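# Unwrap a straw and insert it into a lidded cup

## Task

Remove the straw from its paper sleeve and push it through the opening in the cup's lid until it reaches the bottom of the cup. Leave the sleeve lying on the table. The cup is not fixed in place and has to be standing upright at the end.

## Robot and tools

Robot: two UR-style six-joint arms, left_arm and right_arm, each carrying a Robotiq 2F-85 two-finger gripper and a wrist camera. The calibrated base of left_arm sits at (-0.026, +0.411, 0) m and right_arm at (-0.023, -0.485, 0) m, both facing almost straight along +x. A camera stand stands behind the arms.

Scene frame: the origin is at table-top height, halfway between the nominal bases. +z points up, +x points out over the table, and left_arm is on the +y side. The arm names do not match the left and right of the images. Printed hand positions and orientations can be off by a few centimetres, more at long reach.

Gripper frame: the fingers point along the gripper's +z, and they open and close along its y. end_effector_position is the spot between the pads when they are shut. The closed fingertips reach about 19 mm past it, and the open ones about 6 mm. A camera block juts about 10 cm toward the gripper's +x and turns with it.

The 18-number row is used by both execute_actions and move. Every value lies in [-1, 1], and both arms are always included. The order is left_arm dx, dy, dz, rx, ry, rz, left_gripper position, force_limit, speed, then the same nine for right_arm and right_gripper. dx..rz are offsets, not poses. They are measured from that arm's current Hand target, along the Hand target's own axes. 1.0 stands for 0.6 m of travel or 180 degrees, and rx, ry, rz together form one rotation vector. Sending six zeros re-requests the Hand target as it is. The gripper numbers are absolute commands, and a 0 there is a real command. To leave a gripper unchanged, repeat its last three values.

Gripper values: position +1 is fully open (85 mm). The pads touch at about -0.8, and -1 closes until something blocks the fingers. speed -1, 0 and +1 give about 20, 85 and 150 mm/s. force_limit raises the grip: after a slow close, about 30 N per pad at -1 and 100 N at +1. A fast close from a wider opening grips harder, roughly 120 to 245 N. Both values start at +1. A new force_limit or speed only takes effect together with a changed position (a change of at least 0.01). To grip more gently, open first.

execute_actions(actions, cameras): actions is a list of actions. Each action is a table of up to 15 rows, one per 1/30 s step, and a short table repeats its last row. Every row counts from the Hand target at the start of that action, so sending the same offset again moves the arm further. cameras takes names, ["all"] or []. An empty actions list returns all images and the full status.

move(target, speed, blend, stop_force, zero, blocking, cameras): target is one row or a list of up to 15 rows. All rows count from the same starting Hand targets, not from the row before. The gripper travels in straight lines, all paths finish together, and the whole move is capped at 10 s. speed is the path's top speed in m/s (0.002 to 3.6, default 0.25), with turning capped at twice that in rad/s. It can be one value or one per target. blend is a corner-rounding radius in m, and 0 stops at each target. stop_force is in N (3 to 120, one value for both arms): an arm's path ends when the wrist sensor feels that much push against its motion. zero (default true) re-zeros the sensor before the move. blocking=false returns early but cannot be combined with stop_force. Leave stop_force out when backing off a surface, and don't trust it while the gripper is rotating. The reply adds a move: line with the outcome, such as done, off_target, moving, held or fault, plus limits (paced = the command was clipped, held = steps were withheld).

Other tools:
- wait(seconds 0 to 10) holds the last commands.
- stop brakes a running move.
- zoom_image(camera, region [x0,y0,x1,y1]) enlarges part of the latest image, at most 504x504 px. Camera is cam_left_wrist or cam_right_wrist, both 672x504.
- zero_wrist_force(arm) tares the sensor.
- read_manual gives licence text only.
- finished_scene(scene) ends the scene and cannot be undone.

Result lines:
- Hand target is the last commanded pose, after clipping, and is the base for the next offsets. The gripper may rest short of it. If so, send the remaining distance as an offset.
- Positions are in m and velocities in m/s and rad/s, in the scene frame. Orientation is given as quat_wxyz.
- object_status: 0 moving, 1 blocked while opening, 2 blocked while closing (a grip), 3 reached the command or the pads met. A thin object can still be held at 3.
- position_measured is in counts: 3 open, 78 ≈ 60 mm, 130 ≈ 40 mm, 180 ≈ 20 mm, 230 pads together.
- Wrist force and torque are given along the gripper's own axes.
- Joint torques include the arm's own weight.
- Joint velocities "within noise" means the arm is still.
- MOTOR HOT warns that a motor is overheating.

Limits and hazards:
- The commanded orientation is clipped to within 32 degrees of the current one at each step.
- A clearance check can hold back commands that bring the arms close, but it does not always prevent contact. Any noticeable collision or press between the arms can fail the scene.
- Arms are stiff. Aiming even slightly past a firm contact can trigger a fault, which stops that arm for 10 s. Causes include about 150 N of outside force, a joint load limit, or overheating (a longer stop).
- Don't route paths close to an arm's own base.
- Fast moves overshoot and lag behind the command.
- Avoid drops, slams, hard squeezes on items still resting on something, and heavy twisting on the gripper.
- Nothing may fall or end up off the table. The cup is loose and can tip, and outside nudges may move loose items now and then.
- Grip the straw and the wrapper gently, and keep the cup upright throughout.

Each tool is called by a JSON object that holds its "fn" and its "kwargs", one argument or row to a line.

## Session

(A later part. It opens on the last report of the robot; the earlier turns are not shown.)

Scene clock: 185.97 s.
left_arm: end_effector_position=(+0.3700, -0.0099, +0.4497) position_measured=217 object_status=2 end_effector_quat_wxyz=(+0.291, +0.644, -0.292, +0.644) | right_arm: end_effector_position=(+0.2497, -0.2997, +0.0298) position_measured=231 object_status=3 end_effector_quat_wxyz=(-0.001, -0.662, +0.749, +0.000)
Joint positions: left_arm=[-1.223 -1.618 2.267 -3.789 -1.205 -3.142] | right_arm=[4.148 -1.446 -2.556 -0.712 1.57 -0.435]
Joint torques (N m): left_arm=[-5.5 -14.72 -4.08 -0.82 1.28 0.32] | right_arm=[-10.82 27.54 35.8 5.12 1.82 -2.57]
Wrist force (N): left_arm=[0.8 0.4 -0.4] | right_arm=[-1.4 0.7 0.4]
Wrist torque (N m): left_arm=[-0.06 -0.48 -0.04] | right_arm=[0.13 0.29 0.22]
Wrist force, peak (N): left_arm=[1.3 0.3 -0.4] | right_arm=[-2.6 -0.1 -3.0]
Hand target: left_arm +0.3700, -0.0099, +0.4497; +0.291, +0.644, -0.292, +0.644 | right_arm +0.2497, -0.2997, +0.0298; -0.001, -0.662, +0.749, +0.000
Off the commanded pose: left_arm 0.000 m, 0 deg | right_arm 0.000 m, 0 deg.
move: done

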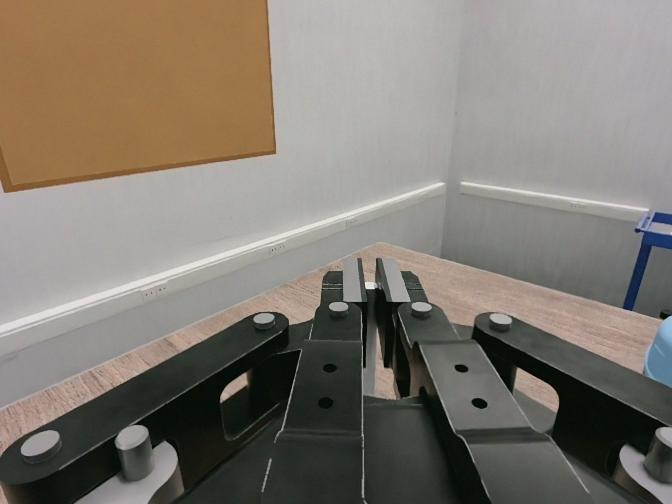

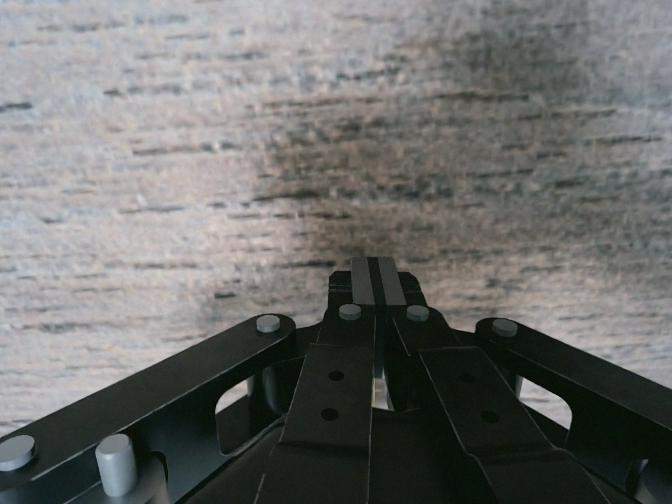

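{"fn": "move", "kwargs": {
  "target": [
    [0,0,0,0,0,0,-1,-1,-1,0,0,0.01,0,0,0,-1,0.3,-1],
    [0,0,0,0,0,0,-1,-1,-1,0,0,0.01,0,0,0,0.3,0.3,-1],
    [0,0,0,0,0,0,-1,-1,-1,0.05,0,-0.4,0,0,0,0.3,0.3,-1]
  ],
  "speed": [0.1,0.1,0.2],
  "cameras": ["cam_right_wrist"]
}}

Scene clock: 193.80 s.
left_arm: end_effector_position=(+0.3700, -0.0099, +0.4497) position_measured=217 object_status=2 end_effector_quat_wxyz=(+0.291, +0.644, -0.292, +0.644) | right_arm: end_effector_position=(+0.2461, -0.3291, +0.2698) position_measured=91 object_status=3 end_effector_quat_wxyz=(+0.000, -0.662, +0.749, +0.000)
Joint positions: left_arm=[-1.223 -1.618 2.267 -3.789 -1.205 -3.142] | right_arm=[4.103 -1.054 -2.101 -1.559 1.57 -0.479]
Joint torques (N m): left_arm=[-3.64 -29.12 -6.1 0.28 -0.14 -1.64] | right_arm=[9.99 -8.71 17.53 1.71 -1.49 1.92]
Wrist force (N): left_arm=[0.8 0.3 -0.4] | right_arm=[-1.3 0.5 0.1]
Wrist torque (N m): left_arm=[-0.07 -0.48 -0.04] | right_arm=[0.08 0.26 0.24]
Wrist force, peak (N): left_arm=[1.2 0.4 -0.4] | right_arm=[-0.5 1.1 3.2]
Hand target: left_arm +0.3700, -0.0099, +0.4497; +0.291, +0.644, -0.292, +0.644 | right_arm +0.2461, -0.3291, +0.2698; -0.001, -0.662, +0.749, +0.000
Off the commanded pose: left_arm 0.000 m, 0 deg | right_arm 0.000 m, 0 deg.
move: done
Images, in order (width x height): cam_right_wrist 672x504.

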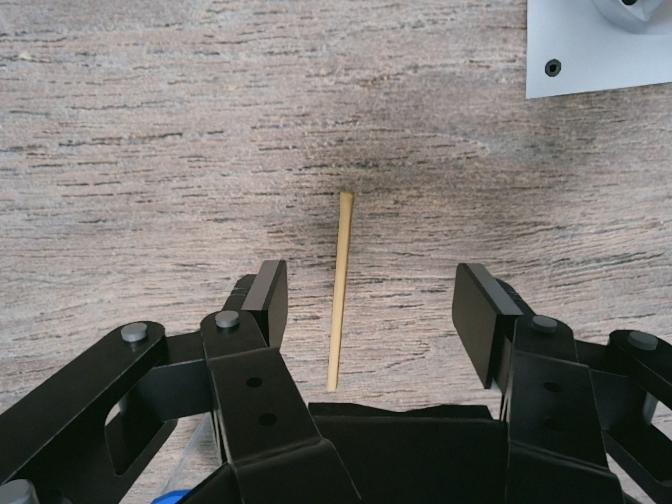

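{"fn": "move", "kwargs": {
  "target": [-0.0833,0.0222,0.0958,0,0,0,-1,-1,-1,-0.2698,-0.1883,-0.0883,-0.0102,-0.1664,-0.0381,0.3,0.3,-1],
  "speed": 0.25,
  "cameras": ["cam_right_wrist"]
}}

Scene clock: 212.30 s.
left_arm: end_effector_position=(+0.3980, -0.0619, +0.3997) position_measured=217 object_status=2 end_effector_quat_wxyz=(+0.291, +0.644, -0.292, +0.644) | right_arm: end_effector_position=(+0.3782, -0.1824, +0.3225) position_measured=91 object_status=3 end_effector_quat_wxyz=(-0.182, +0.683, -0.684, -0.182)
Joint positions: left_arm=[-1.2 -1.383 2.178 -3.935 -1.228 -3.142] | right_arm=[3.855 -1.426 -1.903 -1.021 1.955 -0.778]
Joint torques (N m): left_arm=[-3.07 -42.91 -2.13 0.6 1.81 1.09] | right_arm=[10.08 28.41 8.06 3.43 1.06 1.62]
Wrist force (N): left_arm=[0.7 0.3 0.0] | right_arm=[-2.5 1.3 0.6]
Wrist torque (N m): left_arm=[-0.06 -0.47 -0.04] | right_arm=[0.23 0.40 0.29]
Wrist force, peak (N): left_arm=[2.3 0.2 -1.1] | right_arm=[-3.7 -0.2 1.0]
Hand target: left_arm +0.3979, -0.0619, +0.3997; +0.291, +0.644, -0.292, +0.644 | right_arm +0.3781, -0.1823, +0.3225; -0.182, +0.683, -0.684, -0.182
Off the commanded pose: left_arm 0.000 m, 0 deg | right_arm 0.000 m, 0 deg.
move: done
Images, in order (width x height): cam_right_wrist 672x504.

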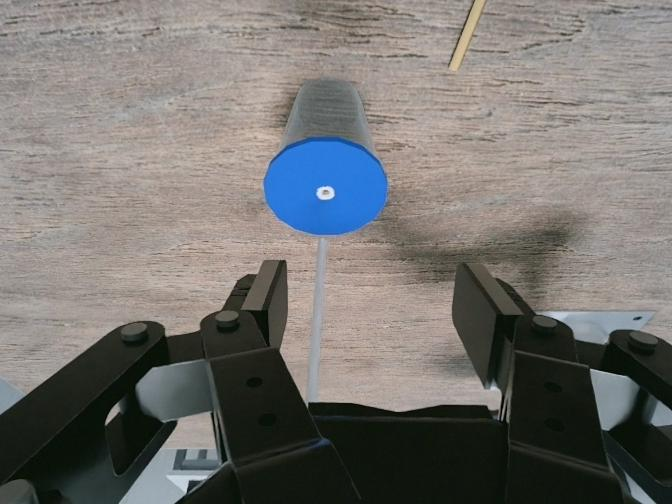

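{"fn": "move", "kwargs": {
  "target": [-0.0583,0,-0.004,0,0,0,-1,-1,-1,0,0,0,0,0,0,0.3,0.3,-1],
  "speed": 0.1,
  "cameras": ["cam_right_wrist"]
}}

{"fn": "zoom_image", "kwargs": {
  "camera": "cam_right_wrist",
  "region": [260, 130, 400, 250]
}}

Scene clock: 227.43 s.
left_arm: end_effector_position=(+0.3963, -0.0601, +0.3645) position_measured=217 object_status=2 end_effector_quat_wxyz=(+0.291, +0.644, -0.292, +0.644) | right_arm: end_effector_position=(+0.3781, -0.1823, +0.3225) position_measured=91 object_status=3 end_effector_quat_wxyz=(-0.182, +0.683, -0.684, -0.182)
Joint positions: left_arm=[-1.203 -1.312 2.216 -4.045 -1.226 -3.142] | right_arm=[3.855 -1.426 -1.903 -1.021 1.955 -0.778]
Joint torques (N m): left_arm=[-1.09 -44.8 -29.85 0.04 0.92 1.37] | right_arm=[9.86 36.03 7.33 6.07 2.93 1.4]
Wrist force (N): left_arm=[0.7 0.4 -0.2] | right_arm=[-2.7 1.1 0.6]
Wrist torque (N m): left_arm=[-0.04 -0.46 -0.05] | right_arm=[0.21 0.43 0.29]
Wrist force, peak (N): left_arm=[3.3 0.1 -0.5] | right_arm=[-2.7 1.4 0.6]
Hand target: left_arm +0.3963, -0.0601, +0.3647; +0.291, +0.644, -0.292, +0.644 | right_arm +0.3781, -0.1823, +0.3225; -0.182, +0.683, -0.684, -0.182
Off the commanded pose: left_arm 0.000 m, 0 deg | right_arm 0.000 m, 0 deg.
move: done
Images, in order (width x height): cam_right_wrist 672x504.

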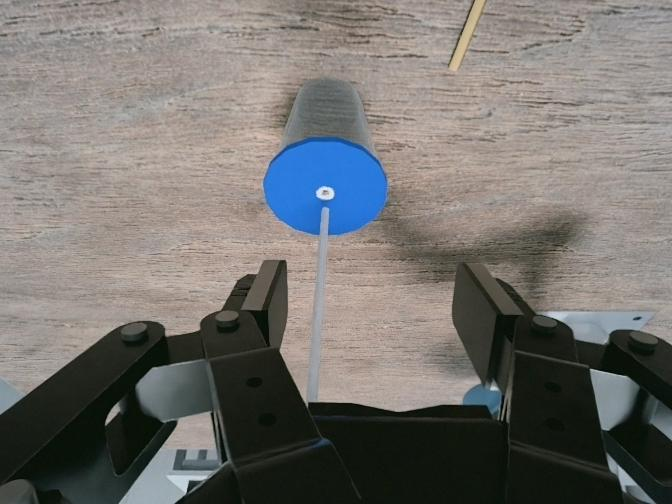

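Scaled by 3.600.

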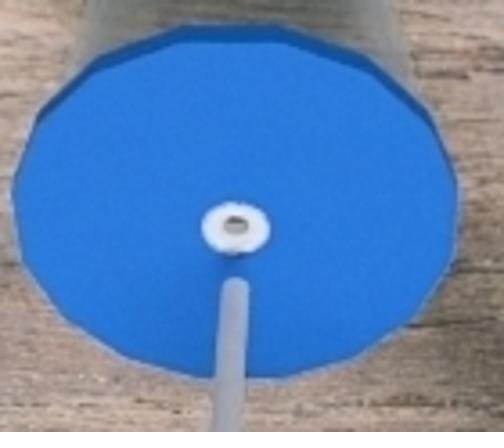

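{"fn": "move", "kwargs": {
  "target": [0,0,0,0,0,0,-1,-1,-1,-0.0231,-0.1372,0.0133,-0.1147,0,-0.1987,0.3,0.3,-1],
  "speed": 0.25,
  "cameras": ["cam_right_wrist"]
}}

{"fn": "zoom_image", "kwargs": {
  "camera": "cam_right_wrist",
  "region": [260, 130, 400, 250]
}}

Scene clock: 246.87 s.
left_arm: end_effector_position=(+0.3963, -0.0601, +0.3647) position_measured=217 object_status=2 end_effector_quat_wxyz=(+0.291, +0.644, -0.292, +0.644) | right_arm: end_effector_position=(+0.4606, -0.1665, +0.3224) position_measured=91 object_status=3 end_effector_quat_wxyz=(-0.106, +0.880, -0.399, -0.235)
Joint positions: left_arm=[-1.203 -1.312 2.216 -4.045 -1.226 -3.142] | right_arm=[3.728 -1.82 -1.377 -1.589 2.088 -1.716]
Joint torques (N m): left_arm=[8.6 -45.11 -29.96 -3.06 -1.37 1.01] | right_arm=[9.84 59.12 10.46 3.53 2.96 -2.62]
Wrist force (N): left_arm=[0.9 0.4 -0.1] | right_arm=[-2.5 1.7 0.5]
Wrist torque (N m): left_arm=[-0.04 -0.50 -0.05] | right_arm=[0.28 0.40 0.25]
Wrist force, peak (N): left_arm=[0.9 0.6 -0.2] | right_arm=[-3.8 2.5 1.5]
Hand target: left_arm +0.3963, -0.0601, +0.3647; +0.291, +0.644, -0.292, +0.644 | right_arm +0.4605, -0.1664, +0.3225; -0.106, +0.880, -0.399, -0.236
Off the commanded pose: left_arm 0.000 m, 0 deg | right_arm 0.000 m, 0 deg.
move: done
Images, in order (width x height): cam_right_wrist 672x504.

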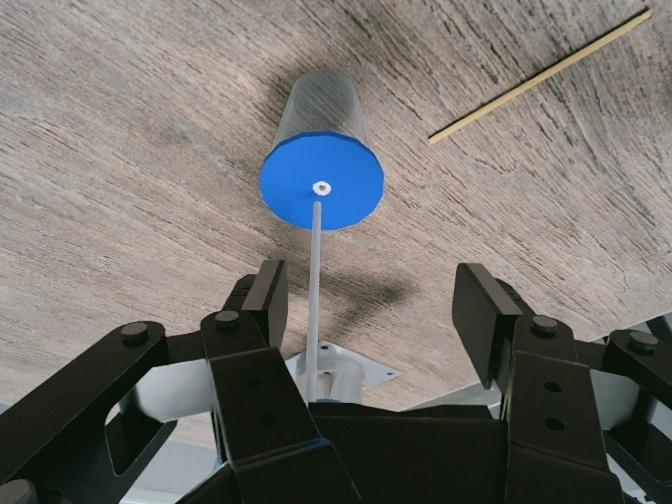

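Scaled by 3.600.

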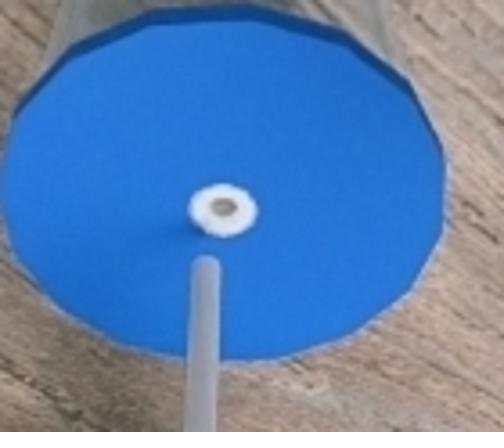

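{"fn": "move", "kwargs": {
  "target": [-0.01,0.0023,-0.0123,0,0.0172,-0.003,-1,-1,-1,0,0,0,0,0,0,0.3,0.3,-1],
  "speed": 0.05,
  "cameras": ["cam_right_wrist"]
}}

{"fn": "zoom_image", "kwargs": {
  "camera": "cam_right_wrist",
  "region": [260, 130, 400, 250]
}}

Scene clock: 256.07 s.
left_arm: end_effector_position=(+0.3904, -0.0555, +0.3584) position_measured=217 object_status=2 end_effector_quat_wxyz=(+0.302, +0.628, -0.281, +0.660) | right_arm: end_effector_position=(+0.4604, -0.1664, +0.3225) position_measured=91 object_status=3 end_effector_quat_wxyz=(-0.106, +0.880, -0.399, -0.236)
Joint positions: left_arm=[-1.213 -1.268 2.235 -4.165 -1.215 -3.131] | right_arm=[3.728 -1.82 -1.377 -1.589 2.089 -1.717]
Joint torques (N m): left_arm=[7.46 -46.01 -25.71 0.13 -1.24 -1.13] | right_arm=[10.04 59.41 7.07 1.58 3.26 -1.83]
Wrist force (N): left_arm=[0.7 0.1 -0.2] | right_arm=[-2.7 1.3 0.6]
Wrist torque (N m): left_arm=[-0.11 -0.47 -0.03] | right_arm=[0.23 0.42 0.25]
Wrist force, peak (N): left_arm=[2.2 0.3 -0.2] | right_arm=[-2.8 1.7 0.8]
Hand target: left_arm +0.3904, -0.0554, +0.3587; +0.302, +0.628, -0.281, +0.660 | right_arm +0.4605, -0.1664, +0.3225; -0.106, +0.880, -0.399, -0.236
Off the commanded pose: left_arm 0.000 m, 0 deg | right_arm 0.000 m, 0 deg.
move: done
Images, in order (width x height): cam_right_wrist 672x504.

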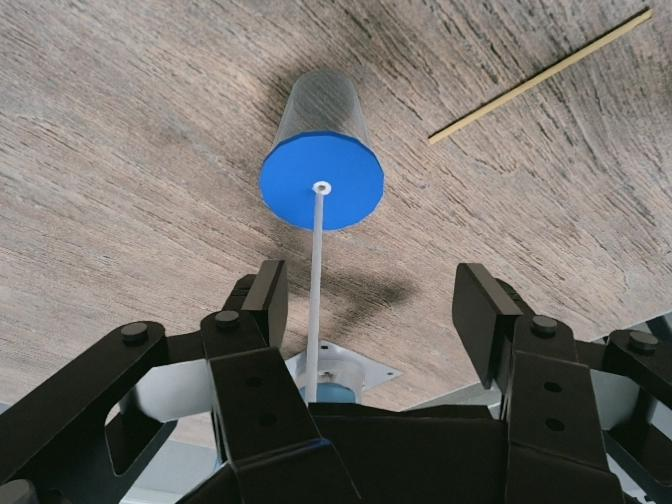

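Scaled by 3.600.

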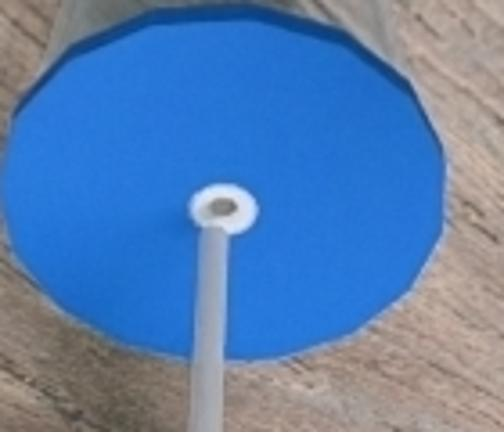

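{"fn": "move", "kwargs": {
  "target": [0,0.0028,0,0,0,0,-1,-1,-1,-0.061,0.1207,0.0353,0.1147,0,0.1987,0.3,0.3,-1],
  "speed": 0.25,
  "cameras": ["cam_right_wrist"]
}}

{"fn": "zoom_image", "kwargs": {
  "camera": "cam_right_wrist",
  "region": [260, 130, 400, 250]
}}

Scene clock: 264.03 s.
left_arm: end_effector_position=(+0.3891, -0.0565, +0.3587) position_measured=217 object_status=2 end_effector_quat_wxyz=(+0.302, +0.628, -0.281, +0.660) | right_arm: end_effector_position=(+0.3780, -0.1823, +0.3225) position_measured=91 object_status=3 end_effector_quat_wxyz=(-0.182, +0.683, -0.683, -0.182)
Joint positions: left_arm=[-1.218 -1.268 2.234 -4.165 -1.211 -3.131] | right_arm=[3.855 -1.426 -1.904 -1.021 1.955 -0.779]
Joint torques (N m): left_arm=[-5.05 -45.7 -20.05 -4.76 1.21 2.24] | right_arm=[-10.53 7.17 45.38 1.11 2.39 1.97]
Wrist force (N): left_arm=[0.8 0.4 -0.2] | right_arm=[-2.5 1.2 0.7]
Wrist torque (N m): left_arm=[-0.07 -0.49 -0.02] | right_arm=[0.22 0.40 0.19]
Wrist force, peak (N): left_arm=[1.1 0.4 -0.2] | right_arm=[-3.3 1.2 1.1]
Hand target: left_arm +0.3892, -0.0565, +0.3587; +0.302, +0.628, -0.281, +0.660 | right_arm +0.3781, -0.1824, +0.3225; -0.182, +0.683, -0.684, -0.182
Off the commanded pose: left_arm 0.000 m, 0 deg | right_arm 0.000 m, 0 deg.
move: done
Images, in order (width x height): cam_right_wrist 672x504.

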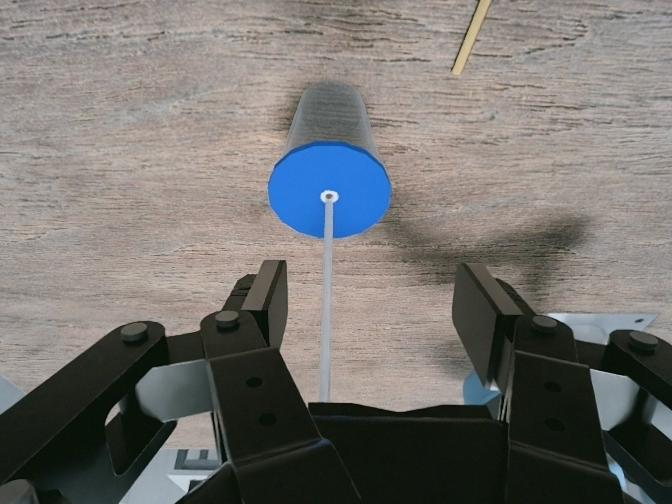

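Scaled by 3.600.

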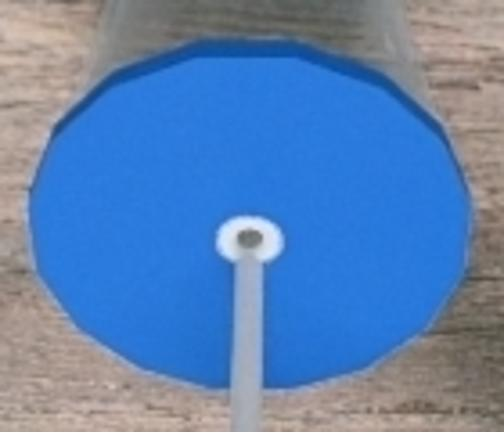

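{"fn": "move", "kwargs": {
  "target": [-0.0333,-0.0003,-0.0018,0,0,0,-1,-1,-1,0,0,0,0,0,0,0.3,0.3,-1],
  "speed": 0.015,
  "stop_force": 4,
  "cameras": ["cam_right_wrist"]
}}

{"fn": "zoom_image", "kwargs": {
  "camera": "cam_right_wrist",
  "region": [260, 130, 400, 250]
}}

Scene clock: 272.43 s.
left_arm: end_effector_position=(+0.3892, -0.0565, +0.3386) position_measured=217 object_status=2 end_effector_quat_wxyz=(+0.302, +0.628, -0.281, +0.660) | right_arm: end_effector_position=(+0.3781, -0.1824, +0.3225) position_measured=91 object_status=3 end_effector_quat_wxyz=(-0.182, +0.683, -0.684, -0.182)
Joint positions: left_arm=[-1.218 -1.217 2.246 -4.226 -1.211 -3.131] | right_arm=[3.855 -1.426 -1.903 -1.021 1.955 -0.779]
Joint torques (N m): left_arm=[1.11 -26.44 -4.89 -2.67 0.53 0.47] | right_arm=[-10.64 5.25 45.34 3.65 -0.46 0.32]
Wrist force (N): left_arm=[5.5 0.2 -0.3] | right_arm=[-2.7 1.1 0.5]
Wrist torque (N m): left_arm=[-0.11 -0.58 -0.02] | right_arm=[0.20 0.43 0.20]
Wrist force, peak (N): left_arm=[5.7 0.3 -0.2] | right_arm=[-2.8 1.2 0.5]
Hand target: left_arm +0.3892, -0.0565, +0.3386; +0.302, +0.628, -0.281, +0.660 | right_arm +0.3781, -0.1824, +0.3225; -0.182, +0.683, -0.684, -0.182
Off the commanded pose: left_arm 0.000 m, 0 deg | right_arm 0.000 m, 0 deg.
move: contact (left_arm)
Images, in order (width x height): cam_right_wrist 672x504.

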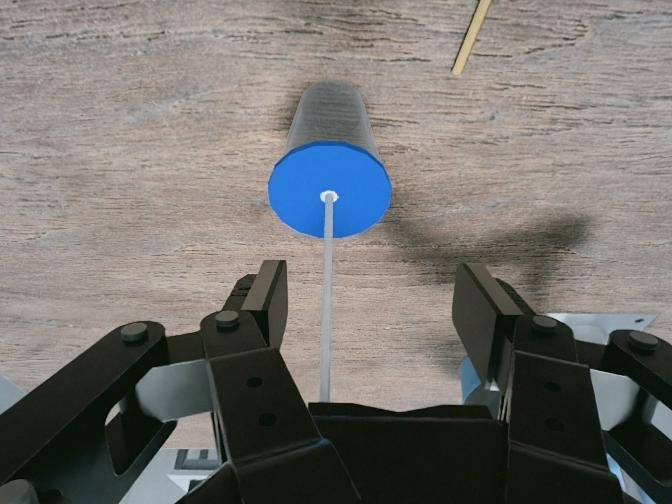

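Scaled by 3.600.

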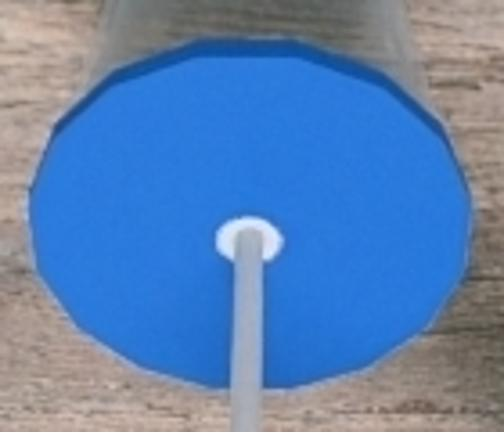

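{"fn": "move", "kwargs": {
  "target": [-0.0166,-0.0002,-0.0009,0,0,0,-1,-1,-1,0,0,0,0,0,0,0.3,0.3,-1],
  "speed": 0.015,
  "stop_force": 6,
  "cameras": ["cam_right_wrist"]
}}

{"fn": "zoom_image", "kwargs": {
  "camera": "cam_right_wrist",
  "region": [260, 130, 400, 250]
}}

Scene clock: 280.47 s.
left_arm: end_effector_position=(+0.3892, -0.0565, +0.3286) position_measured=217 object_status=2 end_effector_quat_wxyz=(+0.302, +0.628, -0.281, +0.660) | right_arm: end_effector_position=(+0.3781, -0.1824, +0.3225) position_measured=91 object_status=3 end_effector_quat_wxyz=(-0.182, +0.683, -0.684, -0.182)
Joint positions: left_arm=[-1.218 -1.191 2.25 -4.257 -1.211 -3.131] | right_arm=[3.855 -1.426 -1.903 -1.021 1.955 -0.779]
Joint torques (N m): left_arm=[8.2 -45.16 -17.21 0.99 -1.29 -0.91] | right_arm=[-10.68 6.05 45.5 0.4 1.95 -2.62]
Wrist force (N): left_arm=[4.5 0.3 -0.4] | right_arm=[-2.6 1.2 0.6]
Wrist torque (N m): left_arm=[-0.09 -0.58 -0.02] | right_arm=[0.22 0.43 0.19]
Wrist force, peak (N): left_arm=[5.7 0.4 -0.4] | right_arm=[-2.8 1.4 0.6]
Hand target: left_arm +0.3892, -0.0565, +0.3286; +0.302, +0.628, -0.281, +0.660 | right_arm +0.3781, -0.1824, +0.3225; -0.182, +0.683, -0.684, -0.182
Off the commanded pose: left_arm 0.000 m, 0 deg | right_arm 0.000 m, 0 deg.
move: done
Images, in order (width x height): cam_right_wrist 672x504.

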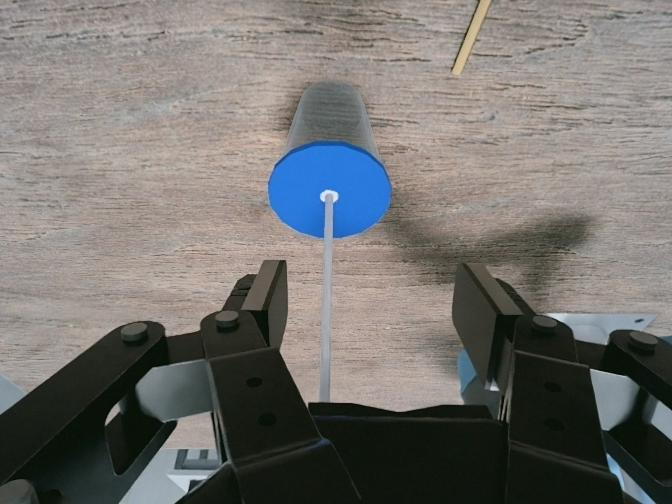

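Scaled by 3.600.

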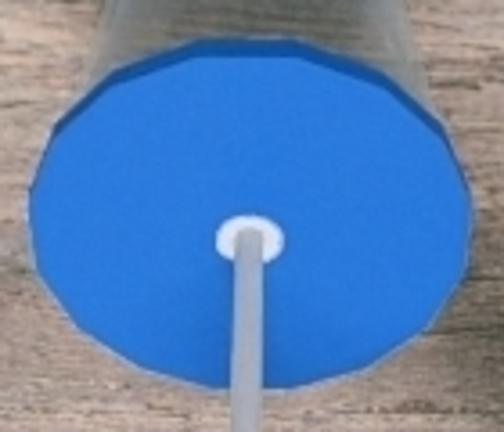

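{"fn": "move", "kwargs": {
  "target": [-0.0666,-0.0007,-0.0036,0,0,0,-1,-1,-1,0,0,0,0,0,0,0.3,0.3,-1],
  "speed": 0.03,
  "stop_force": 8,
  "cameras": ["all"]
}}

{"fn": "zoom_image", "kwargs": {
  "camera": "cam_left_wrist",
  "region": [320, 240, 440, 420]
}}

Scene clock: 286.17 s.
left_arm: end_effector_position=(+0.3892, -0.0564, +0.2885) position_measured=217 object_status=2 end_effector_quat_wxyz=(+0.302, +0.628, -0.281, +0.660) | right_arm: end_effector_position=(+0.3781, -0.1824, +0.3225) position_measured=91 object_status=3 end_effector_quat_wxyz=(-0.182, +0.683, -0.684, -0.182)
Joint positions: left_arm=[-1.218 -1.082 2.26 -4.377 -1.211 -3.131] | right_arm=[3.855 -1.426 -1.903 -1.021 1.955 -0.779]
Joint torques (N m): left_arm=[8.24 -49.18 -13.66 0.79 -1.28 1.49] | right_arm=[-10.82 7.13 44.98 0.36 2.88 -2.62]
Wrist force (N): left_arm=[2.8 0.5 0.1] | right_arm=[-2.7 1.1 0.5]
Wrist torque (N m): left_arm=[-0.09 -0.52 -0.04] | right_arm=[0.20 0.42 0.19]
Wrist force, peak (N): left_arm=[5.3 0.5 -0.2] | right_arm=[-2.9 1.2 0.6]
Hand target: left_arm +0.3892, -0.0564, +0.2886; +0.302, +0.628, -0.281, +0.660 | right_arm +0.3781, -0.1824, +0.3225; -0.182, +0.683, -0.684, -0.182
Off the commanded pose: left_arm 0.000 m, 0 deg | right_arm 0.000 m, 0 deg.
move: done

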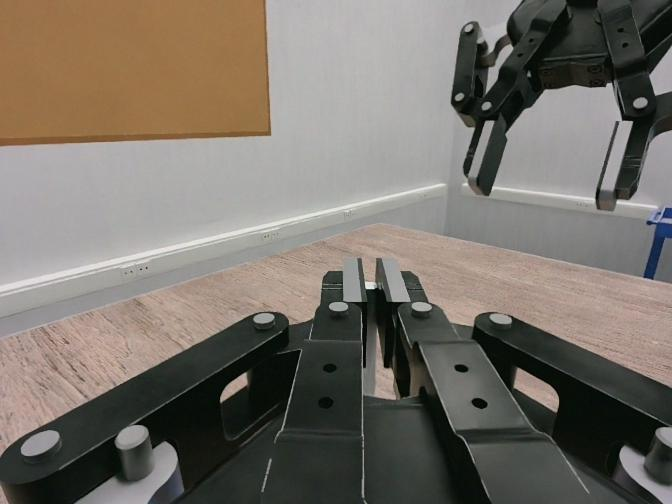

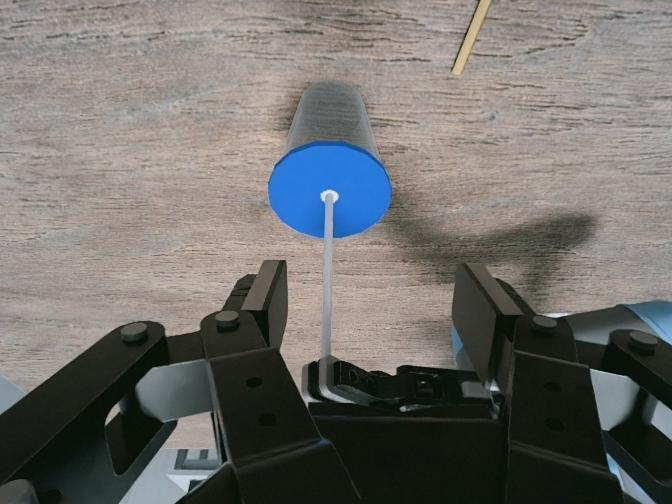

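Scaled by 2.800.

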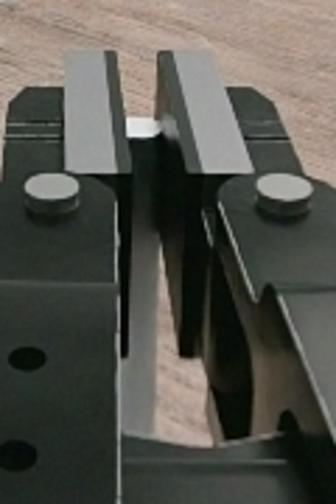

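{"fn": "move", "kwargs": {
  "target": [-0.1331,-0.0013,-0.0072,0,0,0,-1,-1,-1,0,0,0,0,0,0,0.3,0.3,-1],
  "speed": 0.03,
  "stop_force": 7,
  "cameras": ["all"]
}}

{"fn": "zoom_image", "kwargs": {
  "camera": "cam_left_wrist",
  "region": [320, 240, 440, 420]
}}

Scene clock: 292.83 s.
left_arm: end_effector_position=(+0.3892, -0.0564, +0.2230) position_measured=217 object_status=2 end_effector_quat_wxyz=(+0.302, +0.628, -0.281, +0.660) | right_arm: end_effector_position=(+0.3781, -0.1824, +0.3225) position_measured=91 object_status=3 end_effector_quat_wxyz=(-0.182, +0.683, -0.684, -0.182)
Joint positions: left_arm=[-1.218 -0.892 2.25 -4.557 -1.211 -3.131] | right_arm=[3.855 -1.426 -1.903 -1.021 1.955 -0.779]
Joint torques (N m): left_arm=[8.88 -36.03 7.4 -2.92 -0.66 -1.06] | right_arm=[-10.46 8.43 43.94 0.45 2.8 -2.59]
Wrist force (N): left_arm=[8.3 1.0 -0.4] | right_arm=[-2.6 1.0 0.5]
Wrist torque (N m): left_arm=[-0.07 -0.59 -0.10] | right_arm=[0.18 0.41 0.20]
Wrist force, peak (N): left_arm=[11.5 1.4 1.8] | right_arm=[-2.8 1.2 0.6]
Hand target: left_arm +0.3892, -0.0564, +0.2230; +0.302, +0.628, -0.281, +0.660 (not the last commanded pose) | right_arm +0.3781, -0.1824, +0.3225; -0.182, +0.683, -0.684, -0.182
Off the commanded pose: left_arm 0.014 m, 0 deg | right_arm 0.000 m, 0 deg.
move: contact (left_arm)

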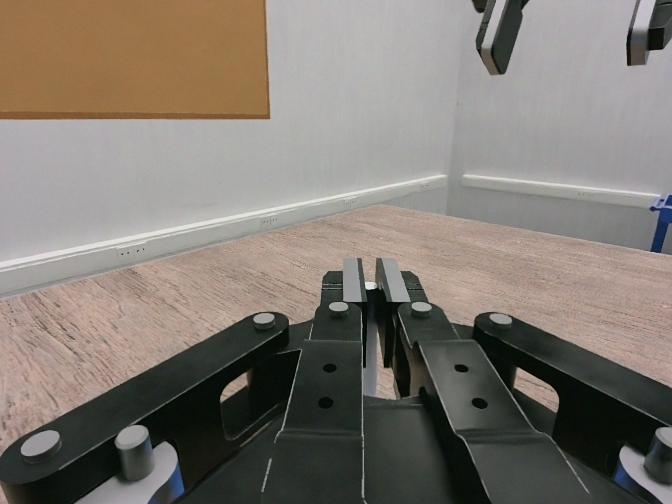

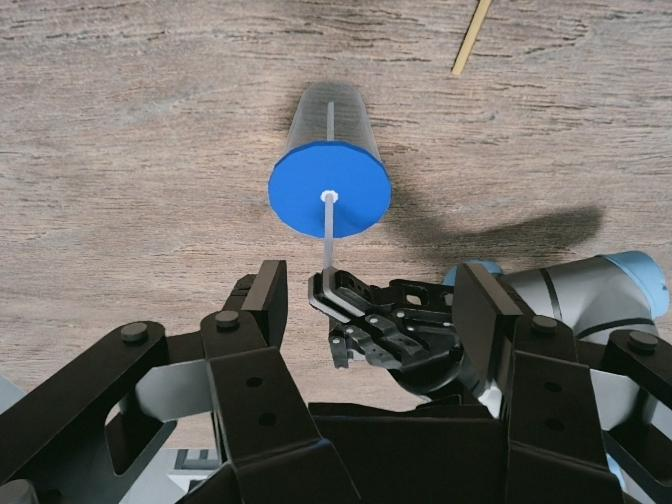

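Scaled by 2.800.

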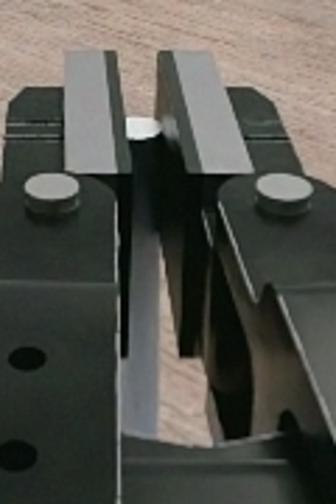

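{"fn": "move", "kwargs": {
  "target": [
    [0,0,0,0,0,0,-0.2,-1,-1,0,0,0,0,0,0,0.3,0.3,-1],
    [0.012,0,-0.2,0,0,0,-0.2,-1,-1,0,0,0,0,0,0,0.3,0.3,-1]
  ],
  "speed": 0.15,
  "cameras": ["all"]
}}

{"fn": "zoom_image", "kwargs": {
  "camera": "cam_right_wrist",
  "region": [260, 60, 400, 260]
}}

Scene clock: 300.00 s.
left_arm: end_effector_position=(+0.3099, +0.0339, +0.2237) position_measured=154 object_status=3 end_effector_quat_wxyz=(+0.302, +0.628, -0.281, +0.660) | right_arm: end_effector_position=(+0.3781, -0.1824, +0.3225) position_measured=91 object_status=3 end_effector_quat_wxyz=(-0.182, +0.683, -0.684, -0.182)
Joint positions: left_arm=[-1.409 -0.92 2.597 -4.881 -1.02 -3.118] | right_arm=[3.855 -1.426 -1.903 -1.021 1.955 -0.779]
Joint torques (N m): left_arm=[-1.04 -40.3 5.35 -2.05 0.34 -0.63] | right_arm=[-10.79 8.59 43.86 0.4 2.89 -2.59]
Wrist force (N): left_arm=[1.0 0.2 -0.1] | right_arm=[-2.5 1.3 0.5]
Wrist torque (N m): left_arm=[-0.08 -0.47 -0.03] | right_arm=[0.24 0.40 0.20]
Wrist force, peak (N): left_arm=[8.5 1.0 -0.3] | right_arm=[-2.8 1.5 0.5]
Hand target: left_arm +0.3099, +0.0340, +0.2238; +0.302, +0.628, -0.281, +0.660 | right_arm +0.3781, -0.1824, +0.3225; -0.182, +0.683, -0.684, -0.182
Off the commanded pose: left_arm 0.000 m, 0 deg | right_arm 0.000 m, 0 deg.
move: done

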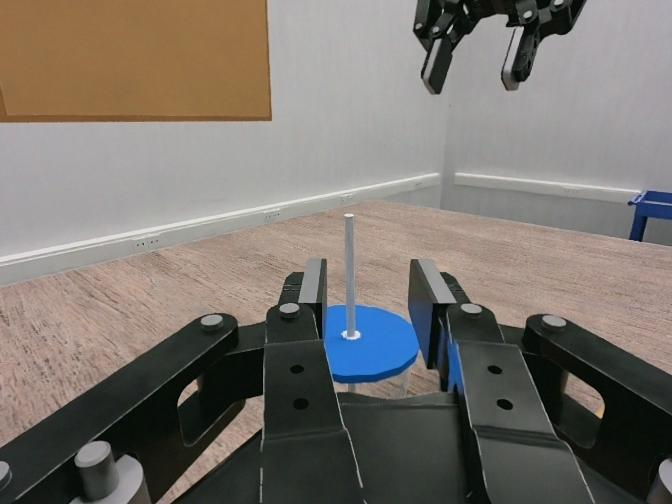

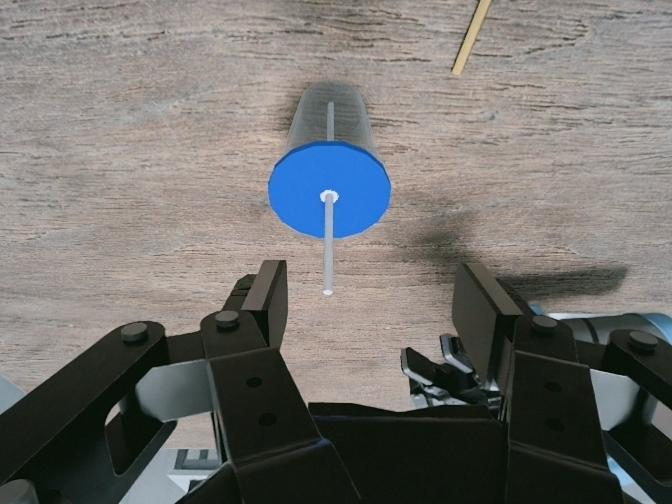

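Scaled by 2.520.

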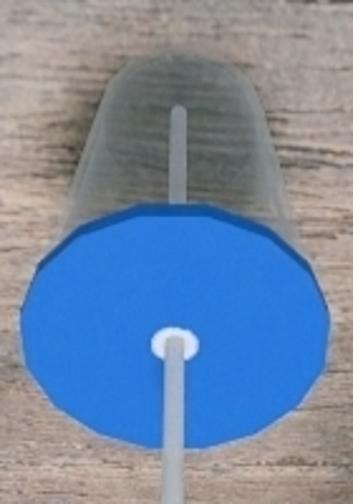

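{"fn": "finished_scene", "kwargs": {
  "scene": 1
}}

The scene is finished: the task was done.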